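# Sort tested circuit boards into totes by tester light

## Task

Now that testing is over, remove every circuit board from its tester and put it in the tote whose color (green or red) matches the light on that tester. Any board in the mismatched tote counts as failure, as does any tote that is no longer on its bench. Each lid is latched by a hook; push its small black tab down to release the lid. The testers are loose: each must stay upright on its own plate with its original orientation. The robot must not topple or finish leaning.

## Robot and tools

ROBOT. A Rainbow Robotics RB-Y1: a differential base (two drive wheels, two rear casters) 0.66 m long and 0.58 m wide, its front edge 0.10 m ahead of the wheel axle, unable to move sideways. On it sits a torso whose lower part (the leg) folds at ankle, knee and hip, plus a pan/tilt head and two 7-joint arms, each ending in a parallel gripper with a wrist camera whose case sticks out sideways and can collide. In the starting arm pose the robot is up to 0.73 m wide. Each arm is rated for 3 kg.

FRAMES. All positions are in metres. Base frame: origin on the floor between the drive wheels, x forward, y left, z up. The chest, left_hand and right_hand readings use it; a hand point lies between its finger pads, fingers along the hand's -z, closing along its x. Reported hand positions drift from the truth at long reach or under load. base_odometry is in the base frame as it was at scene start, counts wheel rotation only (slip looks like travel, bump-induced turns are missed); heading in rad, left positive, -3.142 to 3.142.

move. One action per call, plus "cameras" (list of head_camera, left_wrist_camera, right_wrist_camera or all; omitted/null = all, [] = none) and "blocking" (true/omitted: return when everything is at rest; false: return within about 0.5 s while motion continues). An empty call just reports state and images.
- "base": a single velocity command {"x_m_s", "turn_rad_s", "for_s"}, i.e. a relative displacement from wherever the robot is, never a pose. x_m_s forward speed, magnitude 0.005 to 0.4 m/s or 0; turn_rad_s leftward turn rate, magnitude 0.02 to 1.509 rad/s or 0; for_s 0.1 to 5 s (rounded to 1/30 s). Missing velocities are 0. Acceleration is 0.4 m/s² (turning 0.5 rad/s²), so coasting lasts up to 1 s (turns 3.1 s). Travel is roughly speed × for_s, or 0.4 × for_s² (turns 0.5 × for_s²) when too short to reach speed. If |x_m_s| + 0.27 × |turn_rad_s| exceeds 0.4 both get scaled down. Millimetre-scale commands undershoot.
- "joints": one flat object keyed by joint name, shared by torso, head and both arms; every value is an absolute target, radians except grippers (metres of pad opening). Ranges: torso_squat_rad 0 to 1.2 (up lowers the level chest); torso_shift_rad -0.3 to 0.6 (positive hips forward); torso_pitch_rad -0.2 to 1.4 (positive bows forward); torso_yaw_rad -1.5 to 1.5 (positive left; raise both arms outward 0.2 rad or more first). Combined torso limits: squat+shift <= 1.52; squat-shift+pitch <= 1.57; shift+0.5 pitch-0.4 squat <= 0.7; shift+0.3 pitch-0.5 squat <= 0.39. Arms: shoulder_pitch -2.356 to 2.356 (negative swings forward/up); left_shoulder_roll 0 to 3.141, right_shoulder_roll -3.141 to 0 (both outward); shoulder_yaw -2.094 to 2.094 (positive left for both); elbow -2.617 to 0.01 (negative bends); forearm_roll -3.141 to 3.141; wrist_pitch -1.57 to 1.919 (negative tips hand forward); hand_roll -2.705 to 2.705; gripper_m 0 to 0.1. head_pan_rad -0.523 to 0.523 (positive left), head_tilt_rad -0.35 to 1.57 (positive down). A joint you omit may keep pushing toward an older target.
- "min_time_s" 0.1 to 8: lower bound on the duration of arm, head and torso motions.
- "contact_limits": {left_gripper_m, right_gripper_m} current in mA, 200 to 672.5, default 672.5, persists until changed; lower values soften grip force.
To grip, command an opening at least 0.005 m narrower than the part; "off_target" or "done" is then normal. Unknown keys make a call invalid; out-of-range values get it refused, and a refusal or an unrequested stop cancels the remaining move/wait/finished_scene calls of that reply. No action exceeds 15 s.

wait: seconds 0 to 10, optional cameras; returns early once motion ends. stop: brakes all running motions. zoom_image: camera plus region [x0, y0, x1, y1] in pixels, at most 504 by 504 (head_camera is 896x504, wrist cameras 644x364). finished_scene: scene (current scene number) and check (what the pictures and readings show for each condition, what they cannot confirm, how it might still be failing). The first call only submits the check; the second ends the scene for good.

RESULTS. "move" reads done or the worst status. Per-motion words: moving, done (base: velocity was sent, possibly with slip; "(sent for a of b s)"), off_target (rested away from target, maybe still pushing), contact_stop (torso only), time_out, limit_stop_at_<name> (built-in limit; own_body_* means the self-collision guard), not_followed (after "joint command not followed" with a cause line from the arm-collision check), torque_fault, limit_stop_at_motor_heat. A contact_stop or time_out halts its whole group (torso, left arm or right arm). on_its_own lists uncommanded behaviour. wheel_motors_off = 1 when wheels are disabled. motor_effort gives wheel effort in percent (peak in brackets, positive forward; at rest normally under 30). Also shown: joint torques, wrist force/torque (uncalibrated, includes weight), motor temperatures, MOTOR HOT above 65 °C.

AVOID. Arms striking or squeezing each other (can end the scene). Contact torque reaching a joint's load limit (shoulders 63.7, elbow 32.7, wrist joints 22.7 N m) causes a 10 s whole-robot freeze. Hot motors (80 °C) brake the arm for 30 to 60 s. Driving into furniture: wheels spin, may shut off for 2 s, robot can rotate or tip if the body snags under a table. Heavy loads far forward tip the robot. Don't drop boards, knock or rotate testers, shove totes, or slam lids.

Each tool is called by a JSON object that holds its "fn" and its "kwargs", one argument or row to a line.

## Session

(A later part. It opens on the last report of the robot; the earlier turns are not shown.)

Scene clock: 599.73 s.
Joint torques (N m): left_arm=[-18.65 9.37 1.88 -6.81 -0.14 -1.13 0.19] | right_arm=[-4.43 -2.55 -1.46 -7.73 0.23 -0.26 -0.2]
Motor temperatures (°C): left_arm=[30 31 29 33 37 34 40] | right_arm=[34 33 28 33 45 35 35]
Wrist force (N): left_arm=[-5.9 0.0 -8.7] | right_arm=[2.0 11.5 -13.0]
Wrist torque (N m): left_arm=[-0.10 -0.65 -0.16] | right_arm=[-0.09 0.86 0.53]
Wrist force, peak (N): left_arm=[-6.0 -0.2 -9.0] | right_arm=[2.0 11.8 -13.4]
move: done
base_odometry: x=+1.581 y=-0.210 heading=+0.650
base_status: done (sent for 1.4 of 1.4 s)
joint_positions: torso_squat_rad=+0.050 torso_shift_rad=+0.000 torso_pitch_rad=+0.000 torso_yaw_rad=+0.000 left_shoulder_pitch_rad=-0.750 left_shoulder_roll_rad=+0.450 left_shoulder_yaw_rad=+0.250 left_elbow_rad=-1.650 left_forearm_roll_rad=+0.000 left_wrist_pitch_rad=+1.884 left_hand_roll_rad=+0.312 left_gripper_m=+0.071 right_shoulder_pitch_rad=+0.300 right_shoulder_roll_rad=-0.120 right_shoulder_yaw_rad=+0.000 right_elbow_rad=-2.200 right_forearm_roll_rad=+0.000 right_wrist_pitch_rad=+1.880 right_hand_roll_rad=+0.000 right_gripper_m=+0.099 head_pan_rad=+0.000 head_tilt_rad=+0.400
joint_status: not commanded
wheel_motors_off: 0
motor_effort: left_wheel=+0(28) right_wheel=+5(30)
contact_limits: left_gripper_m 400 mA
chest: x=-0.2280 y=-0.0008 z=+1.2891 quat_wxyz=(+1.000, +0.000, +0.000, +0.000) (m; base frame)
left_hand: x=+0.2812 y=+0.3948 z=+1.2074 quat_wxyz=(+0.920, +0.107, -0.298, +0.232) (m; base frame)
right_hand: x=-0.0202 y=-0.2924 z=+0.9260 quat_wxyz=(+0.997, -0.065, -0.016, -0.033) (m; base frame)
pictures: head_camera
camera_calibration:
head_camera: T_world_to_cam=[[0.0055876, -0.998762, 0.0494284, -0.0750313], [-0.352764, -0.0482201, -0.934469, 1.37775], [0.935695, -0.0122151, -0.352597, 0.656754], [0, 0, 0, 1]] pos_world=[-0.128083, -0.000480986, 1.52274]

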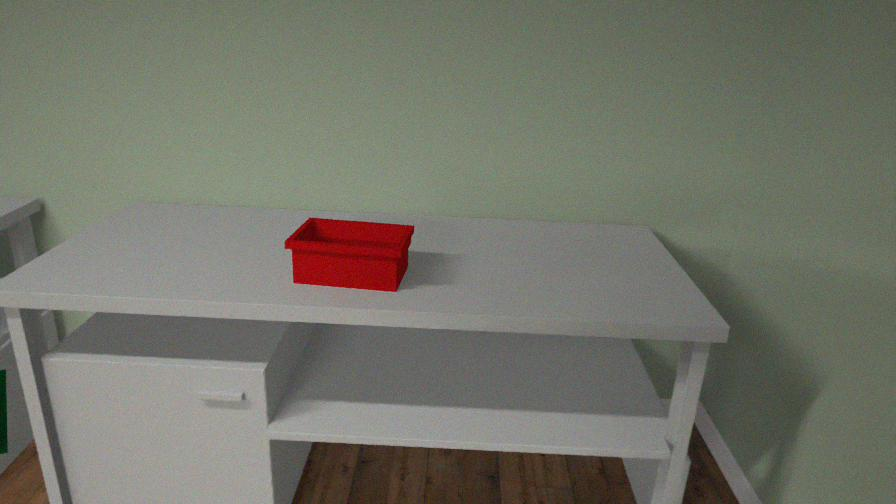

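{"fn": "move", "kwargs": {
  "base": {"x_m_s":0.3,"for_s":1.67},
  "joints": {"torso_pitch_rad":0.43,"left_shoulder_pitch_rad":-1.572,"left_shoulder_roll_rad":0.235,"left_shoulder_yaw_rad":0.327,"left_elbow_rad":-0.834,"left_wrist_pitch_rad":1.915,"left_hand_roll_rad":0,"head_tilt_rad":0.6},
  "cameras": []
}}

{"fn": "move", "kwargs": {
  "base": {"x_m_s":0.25,"for_s":2.0},
  "cameras": ["head_camera"]
}}

{"fn": "move", "kwargs": {
  "joints": {"torso_squat_rad":0.4},
  "cameras": ["head_camera","left_wrist_camera"]
}}

Scene clock: 609.90 s.
Joint torques (N m): left_arm=[-22.99 7.7 0.81 -7.51 0.18 -0.01 0.33] | right_arm=[3.54 -2.58 -1.67 -6.92 0.24 0.55 -0.3]
Motor temperatures (°C): left_arm=[30 31 29 33 37 34 40] | right_arm=[34 33 28 33 45 35 35]
Wrist force (N): left_arm=[-2.2 0.4 -9.8] | right_arm=[4.4 11.7 -12.8]
Wrist torque (N m): left_arm=[-0.10 -0.45 -0.15] | right_arm=[-0.12 0.98 0.55]
Wrist force, peak (N): left_arm=[-6.0 0.6 -9.4] | right_arm=[2.5 12.0 -13.7]
move: done
base_odometry: x=+1.979 y=+0.093 heading=+0.650
base_status: done (sent for 1.67 of 1.67 s)
joint_positions: torso_squat_rad=+0.050 torso_shift_rad=+0.000 torso_pitch_rad=+0.430 torso_yaw_rad=+0.000 left_shoulder_pitch_rad=-1.572 left_shoulder_roll_rad=+0.235 left_shoulder_yaw_rad=+0.327 left_elbow_rad=-0.834 left_forearm_roll_rad=+0.000 left_wrist_pitch_rad=+1.915 left_hand_roll_rad=+0.000 left_gripper_m=+0.071 right_shoulder_pitch_rad=+0.300 right_shoulder_roll_rad=-0.120 right_shoulder_yaw_rad=+0.000 right_elbow_rad=-2.200 right_forearm_roll_rad=+0.000 right_wrist_pitch_rad=+1.880 right_hand_roll_rad=+0.000 right_gripper_m=+0.099 head_pan_rad=+0.000 head_tilt_rad=+0.600
joint_status: all done
wheel_motors_off: 0
motor_effort: left_wheel=+0(30) right_wheel=-4(38)
contact_limits: left_gripper_m 400 mA
chest: x=-0.0990 y=-0.0007 z=+1.2609 quat_wxyz=(+0.977, +0.000, +0.213, +0.000) (m; base frame)
left_hand: x=+0.4469 y=+0.1572 z=+1.0706 quat_wxyz=(+0.998, -0.014, -0.012, -0.053) (m; base frame)
right_hand: x=-0.0614 y=-0.2923 z=+0.8443 quat_wxyz=(+0.978, -0.070, +0.197, -0.018) (m; base frame)
pictures: none
No camera images: "cameras" was empty.

Scene clock: 612.97 s.
Joint torques (N m): left_arm=[-23 7.44 0.9 -7.54 0.28 -0.01 0.26] | right_arm=[3.64 -2.56 -1.81 -6.79 0.36 0.6 -0.21]
Motor temperatures (°C): left_arm=[31 31 29 33 37 34 40] | right_arm=[34 33 28 33 45 35 35]
Wrist force (N): left_arm=[-1.7 0.5 -9.8] | right_arm=[4.9 11.8 -12.8]
Wrist torque (N m): left_arm=[-0.10 -0.41 -0.18] | right_arm=[-0.14 1.02 0.55]
Wrist force, peak (N): left_arm=[-2.3 0.3 -10.2] | right_arm=[4.8 11.7 -13.3]
move: done
base_odometry: x=+2.377 y=+0.396 heading=+0.651
base_status: done (sent for 2 of 2 s)
joint_positions: torso_squat_rad=+0.050 torso_shift_rad=+0.000 torso_pitch_rad=+0.430 torso_yaw_rad=+0.000 left_shoulder_pitch_rad=-1.572 left_shoulder_roll_rad=+0.235 left_shoulder_yaw_rad=+0.327 left_elbow_rad=-0.834 left_forearm_roll_rad=+0.000 left_wrist_pitch_rad=+1.915 left_hand_roll_rad=+0.000 left_gripper_m=+0.071 right_shoulder_pitch_rad=+0.300 right_shoulder_roll_rad=-0.120 right_shoulder_yaw_rad=+0.000 right_elbow_rad=-2.200 right_forearm_roll_rad=+0.000 right_wrist_pitch_rad=+1.880 right_hand_roll_rad=+0.000 right_gripper_m=+0.099 head_pan_rad=+0.000 head_tilt_rad=+0.600
joint_status: not commanded
wheel_motors_off: 0
motor_effort: left_wheel=+1(26) right_wheel=-6(19)
contact_limits: left_gripper_m 400 mA
chest: x=-0.0990 y=-0.0007 z=+1.2609 quat_wxyz=(+0.977, +0.000, +0.213, +0.000) (m; base frame)
left_hand: x=+0.4469 y=+0.1572 z=+1.0707 quat_wxyz=(+0.998, -0.014, -0.012, -0.053) (m; base frame)
right_hand: x=-0.0614 y=-0.2923 z=+0.8443 quat_wxyz=(+0.978, -0.070, +0.197, -0.018) (m; base frame)
pictures: head_camera
camera_calibration:
head_camera: T_world_to_cam=[[0.0340543, -0.998752, 0.036526, -0.0550299], [-0.835516, -0.0485049, -0.547321, 0.847148], [0.548409, -0.0118795, -0.836126, 1.13521], [0, 0, 0, 1]] pos_world=[0.0871224, -0.000384786, 1.41485]

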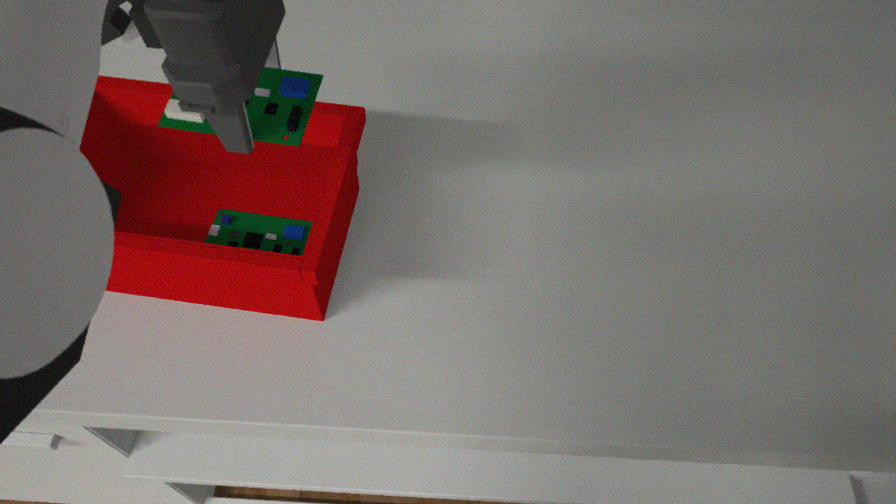

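Scene clock: 614.93 s.
Joint torques (N m): left_arm=[-22.72 7.49 0.84 -7.61 0.29 -0.02 0.24] | right_arm=[3.58 -2.69 -1.66 -6.8 0.26 0.6 -0.27]
Motor temperatures (°C): left_arm=[31 31 29 33 37 34 40] | right_arm=[34 33 28 33 45 35 35]
Wrist force (N): left_arm=[-2.2 0.1 -9.8] | right_arm=[4.5 11.6 -12.5]
Wrist torque (N m): left_arm=[-0.05 -0.48 -0.16] | right_arm=[-0.12 0.99 0.56]
Wrist force, peak (N): left_arm=[-2.3 0.3 -10.2] | right_arm=[4.7 12.0 -13.1]
move: done
base_odometry: x=+2.377 y=+0.396 heading=+0.651
base_status: not commanded
joint_positions: torso_squat_rad=+0.400 torso_shift_rad=+0.000 torso_pitch_rad=+0.430 torso_yaw_rad=+0.000 left_shoulder_pitch_rad=-1.572 left_shoulder_roll_rad=+0.235 left_shoulder_yaw_rad=+0.327 left_elbow_rad=-0.834 left_forearm_roll_rad=+0.000 left_wrist_pitch_rad=+1.915 left_hand_roll_rad=+0.000 left_gripper_m=+0.071 right_shoulder_pitch_rad=+0.300 right_shoulder_roll_rad=-0.120 right_shoulder_yaw_rad=+0.000 right_elbow_rad=-2.200 right_forearm_roll_rad=+0.000 right_wrist_pitch_rad=+1.880 right_hand_roll_rad=+0.000 right_gripper_m=+0.099 head_pan_rad=+0.000 head_tilt_rad=+0.600
joint_status: all done
wheel_motors_off: 0
motor_effort: left_wheel=+0(2) right_wheel=-7(7)
contact_limits: left_gripper_m 400 mA
chest: x=-0.0991 y=-0.0007 z=+1.2065 quat_wxyz=(+0.977, +0.000, +0.213, +0.000) (m; base frame)
left_hand: x=+0.4469 y=+0.1572 z=+1.0163 quat_wxyz=(+0.998, -0.014, -0.012, -0.053) (m; base frame)
right_hand: x=-0.0614 y=-0.2923 z=+0.7899 quat_wxyz=(+0.978, -0.070, +0.197, -0.018) (m; base frame)
pictures: head_camera, left_wrist_camera
camera_calibration:
head_camera: T_world_to_cam=[[0.0340514, -0.998752, 0.0365285, -0.0530089], [-0.835479, -0.0485046, -0.547377, 0.81744], [0.548466, -0.0118798, -0.836089, 1.08971], [0, 0, 0, 1]] pos_world=[0.087092, -0.000347607, 1.36048]
left_wrist_camera: T_world_to_cam=[[0.995739, -0.0914511, 0.0118831, -0.444017], [-0.0846568, -0.855351, 0.511086, -0.312851], [-0.0365752, -0.509914, -0.859448, 1.03902], [0, 0, 0, 1]] pos_world=[0.453643, 0.22161, 1.05816]

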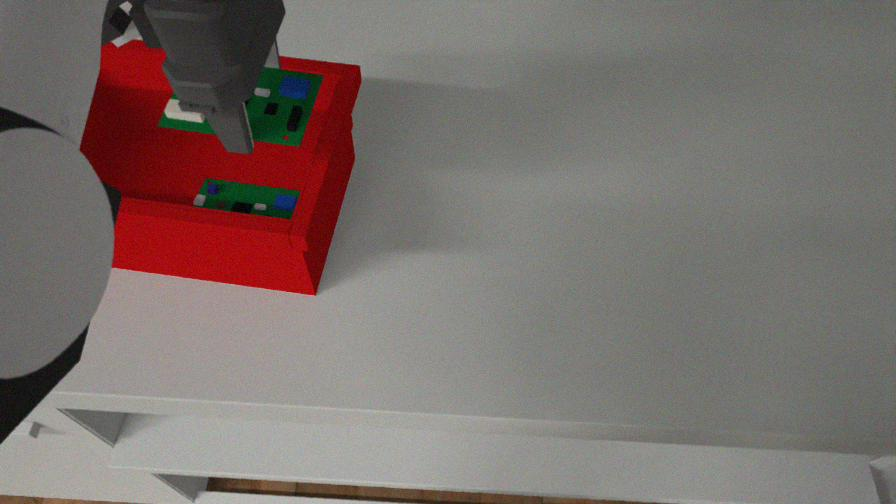

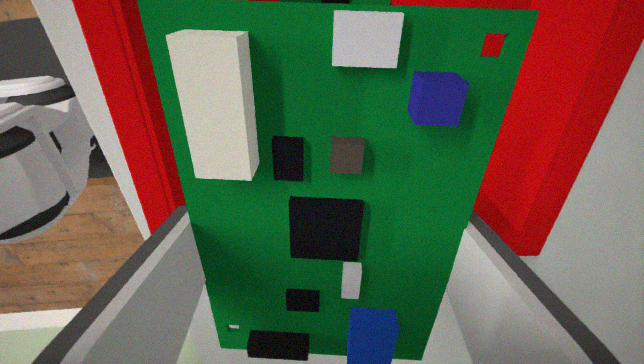

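{"fn": "move", "kwargs": {
  "joints": {"left_shoulder_roll_rad": 0.325, "torso_squat_rad": 0.38},
  "min_time_s": 1.5
}}

Scene clock: 631.20 s.
Joint torques (N m): left_arm=[-22.85 9.57 1.04 -7.55 0.14 -0.12 0.3] | right_arm=[3.73 -2.76 -1.76 -6.83 0.33 0.64 -0.29]
Motor temperatures (°C): left_arm=[31 31 29 33 37 34 40] | right_arm=[34 33 28 32 45 35 35]
Wrist force (N): left_arm=[-2.4 0.0 -9.7] | right_arm=[4.4 11.7 -12.7]
Wrist torque (N m): left_arm=[-0.06 -0.50 -0.22] | right_arm=[-0.11 0.98 0.55]
Wrist force, peak (N): left_arm=[-2.1 0.0 -10.1] | right_arm=[4.7 11.8 -13.1]
move: done
base_odometry: x=+2.377 y=+0.396 heading=+0.651
base_status: not commanded
joint_positions: torso_squat_rad=+0.380 torso_shift_rad=+0.000 torso_pitch_rad=+0.430 torso_yaw_rad=+0.000 left_shoulder_pitch_rad=-1.572 left_shoulder_roll_rad=+0.325 left_shoulder_yaw_rad=+0.327 left_elbow_rad=-0.834 left_forearm_roll_rad=+0.000 left_wrist_pitch_rad=+1.915 left_hand_roll_rad=+0.000 left_gripper_m=+0.071 right_shoulder_pitch_rad=+0.300 right_shoulder_roll_rad=-0.120 right_shoulder_yaw_rad=+0.000 right_elbow_rad=-2.200 right_forearm_roll_rad=+0.000 right_wrist_pitch_rad=+1.880 right_hand_roll_rad=+0.000 right_gripper_m=+0.099 head_pan_rad=+0.000 head_tilt_rad=+0.600
joint_status: all done
wheel_motors_off: 0
motor_effort: left_wheel=+1(3) right_wheel=-4(6)
contact_limits: left_gripper_m 400 mA
chest: x=-0.0990 y=-0.0007 z=+1.2118 quat_wxyz=(+0.977, +0.000, +0.213, +0.000) (m; base frame)
left_hand: x=+0.4577 y=+0.2059 z=+1.0362 quat_wxyz=(+1.000, +0.005, -0.027, -0.016) (m; base frame)
right_hand: x=-0.0614 y=-0.2923 z=+0.7952 quat_wxyz=(+0.978, -0.070, +0.197, -0.018) (m; base frame)
pictures: head_camera, left_wrist_camera, right_wrist_camera
camera_calibration:
head_camera: T_world_to_cam=[[0.0340564, -0.998752, 0.0365239, -0.0532022], [-0.835547, -0.0485048, -0.547273, 0.820254], [0.548362, -0.0118793, -0.836157, 1.09419], [0, 0, 0, 1]] pos_world=[0.0871601, -0.000351277, 1.36576]
left_wrist_camera: T_world_to_cam=[[0.999051, -0.0158396, 0.0405815, -0.497369], [-0.0333615, -0.877231, 0.478908, -0.266058], [0.0280136, -0.479808, -0.876926, 1.06368], [0, 0, 0, 1]] pos_world=[0.458223, 0.269087, 1.08037]
right_wrist_camera: T_world_to_cam=[[-0.92766, 0.0805478, 0.364634, -0.320903], [0.188684, 0.943746, 0.271555, 0.104687], [-0.322249, 0.320711, -0.890674, 0.853928], [0, 0, 0, 1]] pos_world=[-0.0422642, -0.346815, 0.849155]

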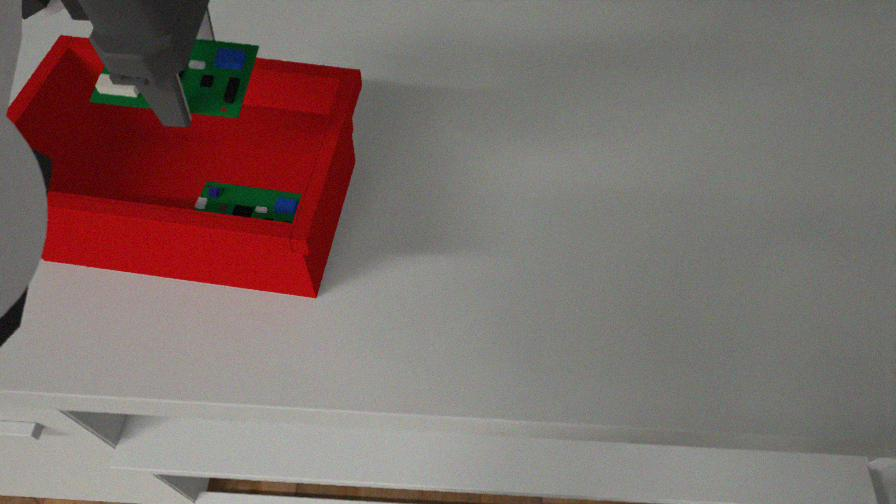

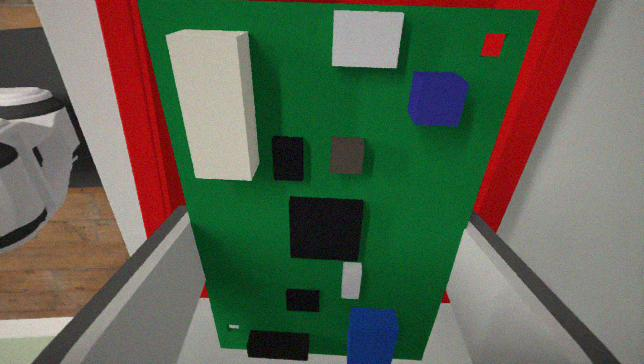

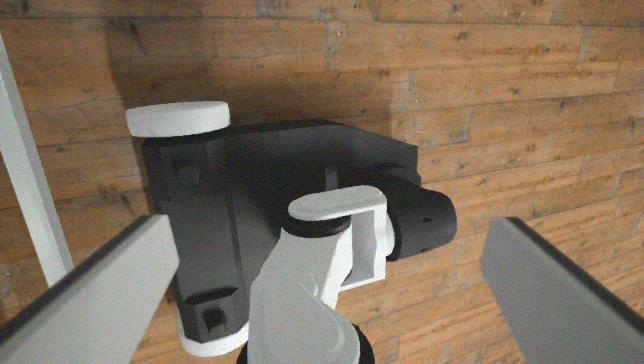

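{"fn": "move", "kwargs": {
  "joints": {"left_shoulder_roll_rad": 0.35, "torso_squat_rad": 0.6}
}}

Scene clock: 645.23 s.
Joint torques (N m): left_arm=[-22.8 8.41 0.78 -7.48 0.23 -0.19 0.28] | right_arm=[3.82 -2.57 -1.73 -6.77 0.34 0.62 -0.31]
Motor temperatures (°C): left_arm=[31 31 29 33 37 34 40] | right_arm=[34 33 28 32 45 35 35]
Wrist force (N): left_arm=[-2.2 0.2 -9.8] | right_arm=[4.7 11.8 -13.0]
Wrist torque (N m): left_arm=[-0.07 -0.47 -0.19] | right_arm=[-0.13 1.01 0.55]
Wrist force, peak (N): left_arm=[-2.7 -0.2 -10.3] | right_arm=[5.0 11.7 -13.4]
move: done
base_odometry: x=+2.377 y=+0.396 heading=+0.651
base_status: not commanded
joint_positions: torso_squat_rad=+0.600 torso_shift_rad=+0.000 torso_pitch_rad=+0.430 torso_yaw_rad=+0.000 left_shoulder_pitch_rad=-1.572 left_shoulder_roll_rad=+0.350 left_shoulder_yaw_rad=+0.327 left_elbow_rad=-0.834 left_forearm_roll_rad=+0.000 left_wrist_pitch_rad=+1.915 left_hand_roll_rad=+0.000 left_gripper_m=+0.071 right_shoulder_pitch_rad=+0.300 right_shoulder_roll_rad=-0.120 right_shoulder_yaw_rad=+0.000 right_elbow_rad=-2.200 right_forearm_roll_rad=+0.000 right_wrist_pitch_rad=+1.880 right_hand_roll_rad=+0.000 right_gripper_m=+0.099 head_pan_rad=+0.000 head_tilt_rad=+0.600
joint_status: all done
wheel_motors_off: 0
motor_effort: left_wheel=+1(4) right_wheel=-5(6)
contact_limits: left_gripper_m 400 mA
chest: x=-0.0990 y=-0.0007 z=+1.1395 quat_wxyz=(+0.977, +0.000, +0.213, +0.000) (m; base frame)
left_hand: x=+0.4599 y=+0.2198 z=+0.9684 quat_wxyz=(+0.999, +0.011, -0.031, -0.005) (m; base frame)
right_hand: x=-0.0614 y=-0.2922 z=+0.7229 quat_wxyz=(+0.978, -0.070, +0.197, -0.018) (m; base frame)
pictures: head_camera, left_wrist_camera, right_wrist_camera
camera_calibration:
head_camera: T_world_to_cam=[[0.0340704, -0.998752, 0.036509, -0.0504956], [-0.835499, -0.0485094, -0.547347, 0.780738], [0.548435, -0.0118549, -0.836109, 1.03369], [0, 0, 0, 1]] pos_world=[0.0871134, -0.000305196, 1.29346]
left_wrist_camera: T_world_to_cam=[[0.998769, 0.00539915, 0.0493105, -0.50965], [-0.0184358, -0.882455, 0.470035, -0.218507], [0.0460521, -0.470365, -0.881269, 1.00466], [0, 0, 0, 1]] pos_world=[0.458727, 0.282486, 1.01321]
right_wrist_camera: T_world_to_cam=[[-0.927698, 0.0805242, 0.364545, -0.294468], [0.18864, 0.943744, 0.271591, 0.124245], [-0.322167, 0.320722, -0.8907, 0.789525], [0, 0, 0, 1]] pos_world=[-0.0422561, -0.346761, 0.776833]

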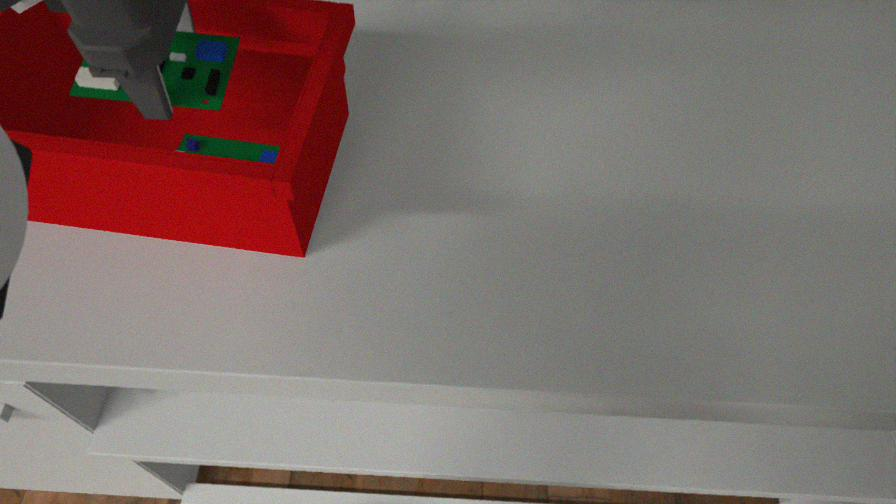

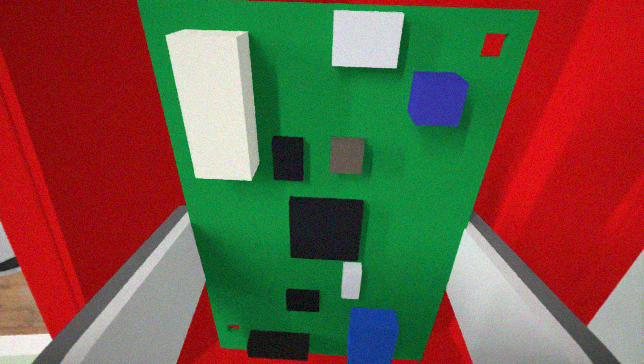

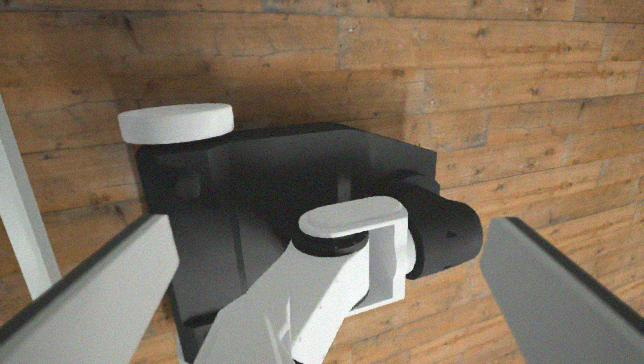

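Good, inside.

{"fn": "move", "kwargs": {
  "joints": {"torso_squat_rad": 0.72}
}}

{"fn": "move", "kwargs": {
  "joints": {"torso_squat_rad": 0.78}
}}

Scene clock: 650.67 s.
Joint torques (N m): left_arm=[-22.75 8.18 0.77 -7.58 0.16 -0.06 0.28] | right_arm=[3.61 -2.77 -1.94 -6.78 0.24 0.54 -0.29]
Motor temperatures (°C): left_arm=[31 31 29 33 37 34 40] | right_arm=[34 33 28 32 45 35 35]
Wrist force (N): left_arm=[-2.5 0.3 -9.7] | right_arm=[4.5 11.8 -12.5]
Wrist torque (N m): left_arm=[-0.09 -0.49 -0.20] | right_arm=[-0.13 0.97 0.56]
Wrist force, peak (N): left_arm=[-2.3 0.1 -10.3] | right_arm=[4.9 11.7 -13.2]
move: done
base_odometry: x=+2.377 y=+0.396 heading=+0.651
base_status: not commanded
joint_positions: torso_squat_rad=+0.720 torso_shift_rad=+0.000 torso_pitch_rad=+0.430 torso_yaw_rad=+0.000 left_shoulder_pitch_rad=-1.572 left_shoulder_roll_rad=+0.350 left_shoulder_yaw_rad=+0.327 left_elbow_rad=-0.834 left_forearm_roll_rad=+0.000 left_wrist_pitch_rad=+1.915 left_hand_roll_rad=+0.000 left_gripper_m=+0.071 right_shoulder_pitch_rad=+0.300 right_shoulder_roll_rad=-0.120 right_shoulder_yaw_rad=+0.000 right_elbow_rad=-2.200 right_forearm_roll_rad=+0.000 right_wrist_pitch_rad=+1.880 right_hand_roll_rad=+0.000 right_gripper_m=+0.099 head_pan_rad=+0.000 head_tilt_rad=+0.600
joint_status: all done
wheel_motors_off: 0
motor_effort: left_wheel=+3(4) right_wheel=-4(6)
contact_limits: left_gripper_m 400 mA
chest: x=-0.0990 y=-0.0006 z=+1.0880 quat_wxyz=(+0.977, +0.000, +0.213, +0.000) (m; base frame)
left_hand: x=+0.4599 y=+0.2198 z=+0.9169 quat_wxyz=(+0.999, +0.011, -0.031, -0.005) (m; base frame)
right_hand: x=-0.0614 y=-0.2922 z=+0.6714 quat_wxyz=(+0.978, -0.070, +0.197, -0.018) (m; base frame)
pictures: head_camera, left_wrist_camera, right_wrist_camera
camera_calibration:
head_camera: T_world_to_cam=[[0.0340704, -0.998752, 0.0365089, -0.048581], [-0.835504, -0.0485092, -0.547338, 0.752558], [0.548427, -0.0118553, -0.836115, 0.990659], [0, 0, 0, 1]] pos_world=[0.0871168, -0.000269847, 1.24198]
left_wrist_camera: T_world_to_cam=[[0.998769, 0.00539911, 0.049303, -0.507106], [-0.0184323, -0.882455, 0.470035, -0.194282], [0.0460455, -0.470365, -0.88127, 0.959316], [0, 0, 0, 1]] pos_world=[0.458729, 0.282521, 0.961737]
right_wrist_camera: T_world_to_cam=[[-0.927695, 0.0805243, 0.364551, -0.275712], [0.188642, 0.943744, 0.271589, 0.138192], [-0.322174, 0.320722, -0.890697, 0.743665], [0, 0, 0, 1]] pos_world=[-0.0422563, -0.346726, 0.72536]

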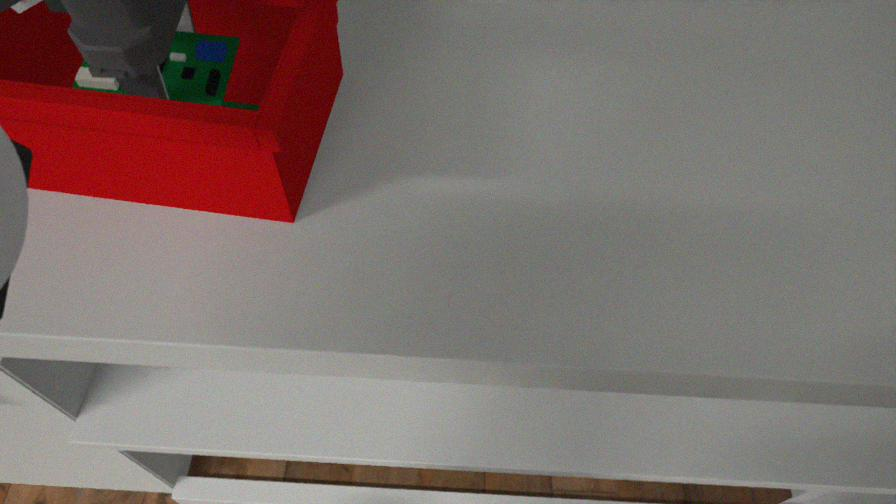

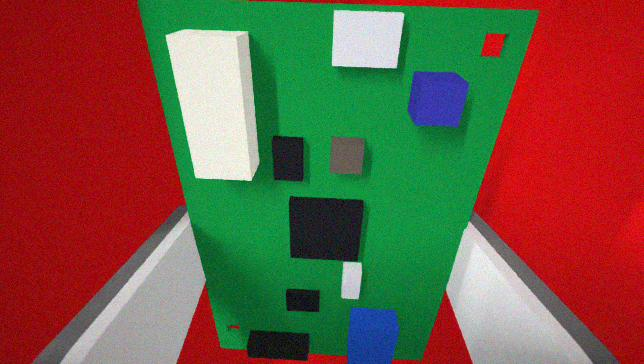

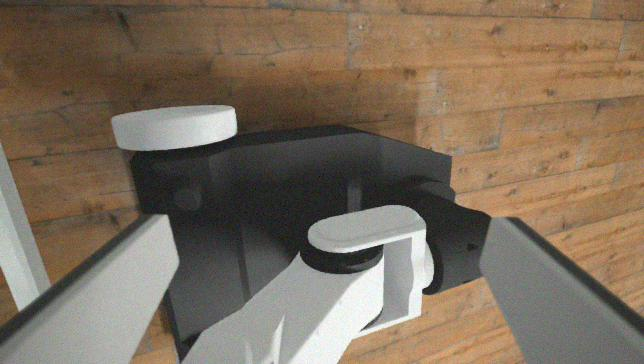

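Scene clock: 651.60 s.
Joint torques (N m): left_arm=[-22.98 8.23 0.55 -7.58 0.24 -0.06 0.34] | right_arm=[3.62 -2.81 -1.62 -6.72 0.24 0.57 -0.27]
Motor temperatures (°C): left_arm=[31 31 29 33 37 34 40] | right_arm=[34 33 28 32 45 35 35]
Wrist force (N): left_arm=[-2.5 0.2 -9.6] | right_arm=[4.8 11.7 -12.7]
Wrist torque (N m): left_arm=[-0.09 -0.50 -0.19] | right_arm=[-0.12 1.02 0.54]
Wrist force, peak (N): left_arm=[-2.4 0.0 -10.2] | right_arm=[5.0 11.9 -13.1]
move: done
base_odometry: x=+2.377 y=+0.396 heading=+0.651
base_status: not commanded
joint_positions: torso_squat_rad=+0.780 torso_shift_rad=+0.000 torso_pitch_rad=+0.430 torso_yaw_rad=+0.000 left_shoulder_pitch_rad=-1.572 left_shoulder_roll_rad=+0.350 left_shoulder_yaw_rad=+0.327 left_elbow_rad=-0.834 left_forearm_roll_rad=+0.000 left_wrist_pitch_rad=+1.915 left_hand_roll_rad=+0.000 left_gripper_m=+0.071 right_shoulder_pitch_rad=+0.300 right_shoulder_roll_rad=-0.120 right_shoulder_yaw_rad=+0.000 right_elbow_rad=-2.200 right_forearm_roll_rad=+0.000 right_wrist_pitch_rad=+1.880 right_hand_roll_rad=+0.000 right_gripper_m=+0.099 head_pan_rad=+0.000 head_tilt_rad=+0.600
joint_status: all done
wheel_motors_off: 0
motor_effort: left_wheel=+3(4) right_wheel=-5(6)
contact_limits: left_gripper_m 400 mA
chest: x=-0.0990 y=-0.0006 z=+1.0594 quat_wxyz=(+0.977, +0.000, +0.213, +0.000) (m; base frame)
left_hand: x=+0.4599 y=+0.2198 z=+0.8883 quat_wxyz=(+0.999, +0.011, -0.031, -0.005) (m; base frame)
right_hand: x=-0.0614 y=-0.2922 z=+0.6428 quat_wxyz=(+0.978, -0.070, +0.197, -0.018) (m; base frame)
pictures: head_camera, left_wrist_camera, right_wrist_camera
camera_calibration:
head_camera: T_world_to_cam=[[0.0340709, -0.998752, 0.0365085, -0.047516], [-0.835508, -0.0485093, -0.547333, 0.736885], [0.548421, -0.0118551, -0.836118, 0.966729], [0, 0, 0, 1]] pos_world=[0.0871183, -0.000250279, 1.21336]
left_wrist_camera: T_world_to_cam=[[0.99877, 0.00540077, 0.049293, -0.505685], [-0.0184261, -0.882456, 0.470034, -0.180809], [0.0460374, -0.470364, -0.881271, 0.934099], [0, 0, 0, 1]] pos_world=[0.458727, 0.282542, 0.933107]
right_wrist_camera: T_world_to_cam=[[-0.927693, 0.0805246, 0.364557, -0.265284], [0.188644, 0.943744, 0.271588, 0.145949], [-0.32218, 0.320722, -0.890695, 0.71816], [0, 0, 0, 1]] pos_world=[-0.042258, -0.346706, 0.696735]

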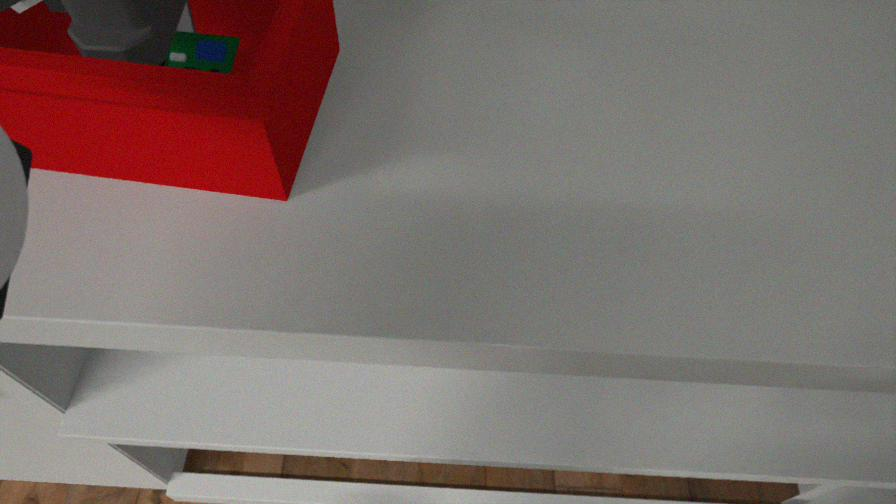

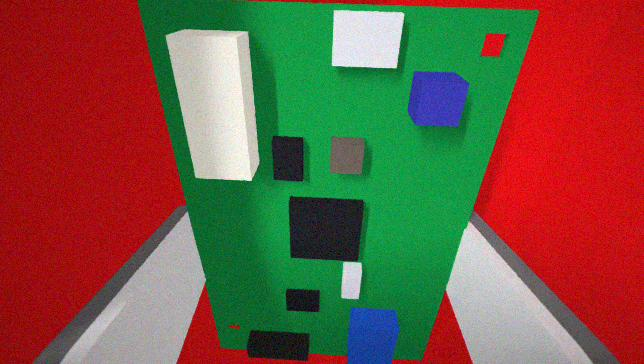

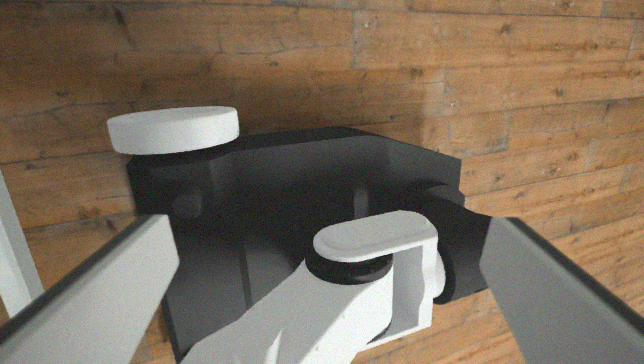

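{"fn": "move", "kwargs": {
  "joints": {"left_gripper_m": 0.09},
  "cameras": ["left_wrist_camera"]
}}

{"fn": "move", "kwargs": {
  "joints": {"torso_squat_rad": 0.2}
}}

Scene clock: 655.17 s.
Joint torques (N m): left_arm=[-22.82 8.22 0.72 -7.56 0.23 -0.01 0.25] | right_arm=[3.74 -2.75 -1.67 -6.92 0.28 0.57 -0.26]
Motor temperatures (°C): left_arm=[31 31 29 33 37 34 40] | right_arm=[34 33 28 32 45 35 35]
Wrist force (N): left_arm=[-2.5 0.3 -9.7] | right_arm=[4.6 11.8 -12.7]
Wrist torque (N m): left_arm=[-0.12 -0.48 -0.19] | right_arm=[-0.13 1.00 0.54]
Wrist force, peak (N): left_arm=[-2.3 0.0 -10.2] | right_arm=[4.7 12.0 -13.1]
move: done
base_odometry: x=+2.377 y=+0.396 heading=+0.651
base_status: not commanded
joint_positions: torso_squat_rad=+0.780 torso_shift_rad=+0.000 torso_pitch_rad=+0.430 torso_yaw_rad=+0.000 left_shoulder_pitch_rad=-1.572 left_shoulder_roll_rad=+0.350 left_shoulder_yaw_rad=+0.327 left_elbow_rad=-0.834 left_forearm_roll_rad=+0.000 left_wrist_pitch_rad=+1.915 left_hand_roll_rad=+0.000 left_gripper_m=+0.090 right_shoulder_pitch_rad=+0.300 right_shoulder_roll_rad=-0.120 right_shoulder_yaw_rad=+0.000 right_elbow_rad=-2.200 right_forearm_roll_rad=+0.000 right_wrist_pitch_rad=+1.880 right_hand_roll_rad=+0.000 right_gripper_m=+0.099 head_pan_rad=+0.000 head_tilt_rad=+0.600
joint_status: all done
wheel_motors_off: 0
motor_effort: left_wheel=+3(4) right_wheel=-5(6)
contact_limits: left_gripper_m 400 mA
chest: x=-0.0990 y=-0.0006 z=+1.0594 quat_wxyz=(+0.977, +0.000, +0.213, +0.000) (m; base frame)
left_hand: x=+0.4599 y=+0.2198 z=+0.8883 quat_wxyz=(+0.999, +0.011, -0.031, -0.005) (m; base frame)
right_hand: x=-0.0614 y=-0.2922 z=+0.6428 quat_wxyz=(+0.978, -0.070, +0.197, -0.018) (m; base frame)
pictures: left_wrist_camera
camera_calibration:
left_wrist_camera: T_world_to_cam=[[0.99877, 0.00540065, 0.0492895, -0.505683], [-0.0184246, -0.882456, 0.470035, -0.18081], [0.0460342, -0.470365, -0.881271, 0.934099], [0, 0, 0, 1]] pos_world=[0.458729, 0.282542, 0.933106]

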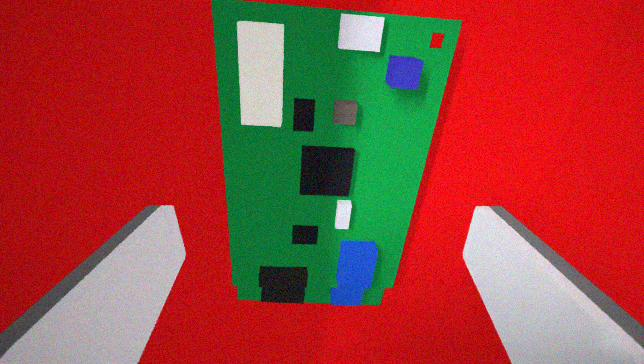

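Scene clock: 657.87 s.
Joint torques (N m): left_arm=[-22.79 8.16 0.61 -7.62 0.24 -0.04 0.34] | right_arm=[3.51 -2.83 -1.67 -6.95 0.31 0.65 -0.2]
Motor temperatures (°C): left_arm=[31 31 29 33 37 34 40] | right_arm=[34 33 28 32 45 35 35]
Wrist force (N): left_arm=[-2.7 0.2 -9.3] | right_arm=[4.9 11.9 -12.9]
Wrist torque (N m): left_arm=[-0.09 -0.49 -0.19] | right_arm=[-0.13 1.02 0.55]
Wrist force, peak (N): left_arm=[-2.3 0.2 -9.9] | right_arm=[4.6 11.8 -13.4]
move: done
base_odometry: x=+2.377 y=+0.396 heading=+0.651
base_status: not commanded
joint_positions: torso_squat_rad=+0.200 torso_shift_rad=+0.000 torso_pitch_rad=+0.430 torso_yaw_rad=+0.000 left_shoulder_pitch_rad=-1.572 left_shoulder_roll_rad=+0.350 left_shoulder_yaw_rad=+0.327 left_elbow_rad=-0.834 left_forearm_roll_rad=+0.000 left_wrist_pitch_rad=+1.915 left_hand_roll_rad=+0.000 left_gripper_m=+0.090 right_shoulder_pitch_rad=+0.300 right_shoulder_roll_rad=-0.120 right_shoulder_yaw_rad=+0.000 right_elbow_rad=-2.200 right_forearm_roll_rad=+0.000 right_wrist_pitch_rad=+1.880 right_hand_roll_rad=+0.000 right_gripper_m=+0.099 head_pan_rad=+0.000 head_tilt_rad=+0.600
joint_status: all done
wheel_motors_off: 0
motor_effort: left_wheel=+3(4) right_wheel=-4(7)
contact_limits: left_gripper_m 400 mA
chest: x=-0.0991 y=-0.0007 z=+1.2478 quat_wxyz=(+0.977, +0.000, +0.213, +0.000) (m; base frame)
left_hand: x=+0.4599 y=+0.2197 z=+1.0767 quat_wxyz=(+0.999, +0.011, -0.031, -0.005) (m; base frame)
right_hand: x=-0.0614 y=-0.2923 z=+0.8312 quat_wxyz=(+0.978, -0.070, +0.197, -0.018) (m; base frame)
pictures: head_camera, left_wrist_camera, right_wrist_camera
camera_calibration:
head_camera: T_world_to_cam=[[0.0340712, -0.998752, 0.0365081, -0.0545229], [-0.835514, -0.0485092, -0.547324, 0.839981], [0.548412, -0.011855, -0.836124, 1.12429], [0, 0, 0, 1]] pos_world=[0.0871021, -0.000379575, 1.40177]
left_wrist_camera: T_world_to_cam=[[0.99877, 0.00540104, 0.0492832, -0.514942], [-0.0184213, -0.882456, 0.470034, -0.269487], [0.0460289, -0.470364, -0.881271, 1.10009], [0, 0, 0, 1]] pos_world=[0.458709, 0.282413, 1.12152]
right_wrist_camera: T_world_to_cam=[[-0.927685, 0.080526, 0.364577, -0.334001], [0.188652, 0.943744, 0.271584, 0.0949073], [-0.322198, 0.320723, -0.890688, 0.88601], [0, 0, 0, 1]] pos_world=[-0.0422815, -0.346836, 0.885153]

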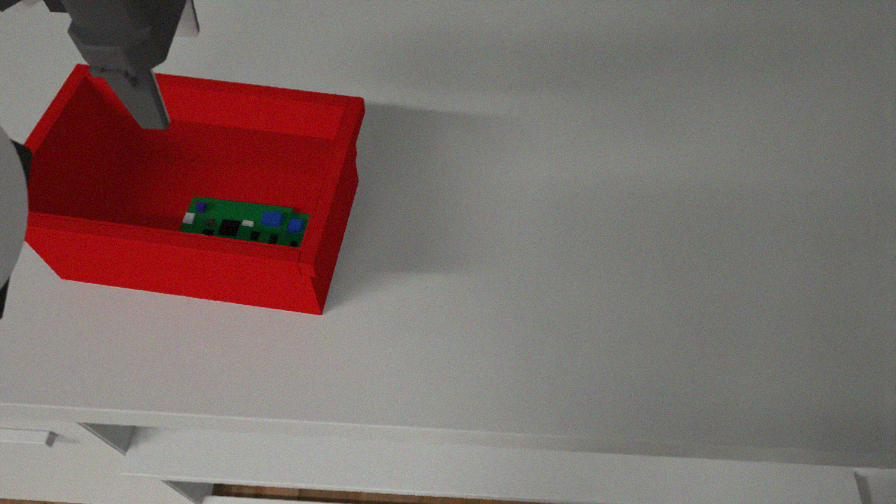

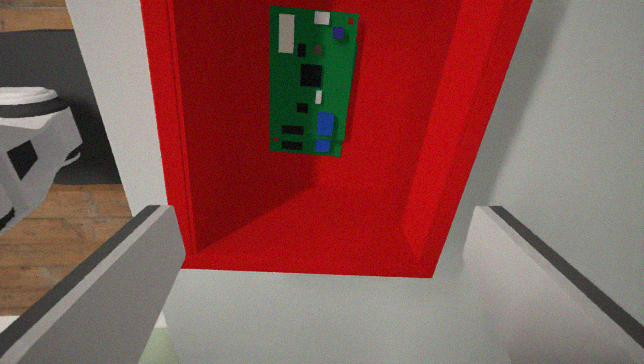

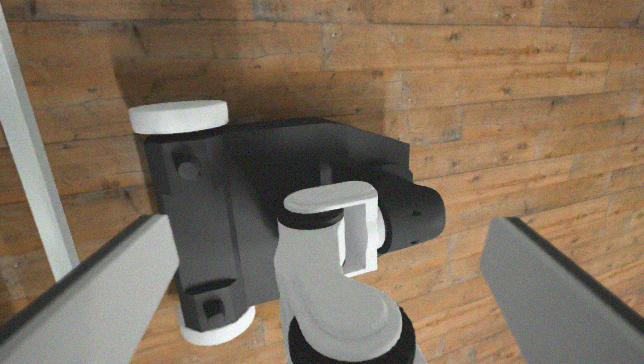

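{"fn": "finished_scene", "kwargs": {
  "scene": 2,
  "check": "Both boards lie on red tote floor (stacked, flat), seen in wrist and head; both testers' lights were red; tote on bench; testers verified on plates earlier; not visible now but untouched since."
}}

This call ended nothing. Check each condition that your pictures could not show: look closer or test it, and mend what is not met. Then call finished_scene again.

{"fn": "finished_scene", "kwargs": {
  "scene": 2,
  "check": "Both boards in red tote on bench, testers standing on plates, robot upright, hands off everything."
}}

The scene is finished: the task was done.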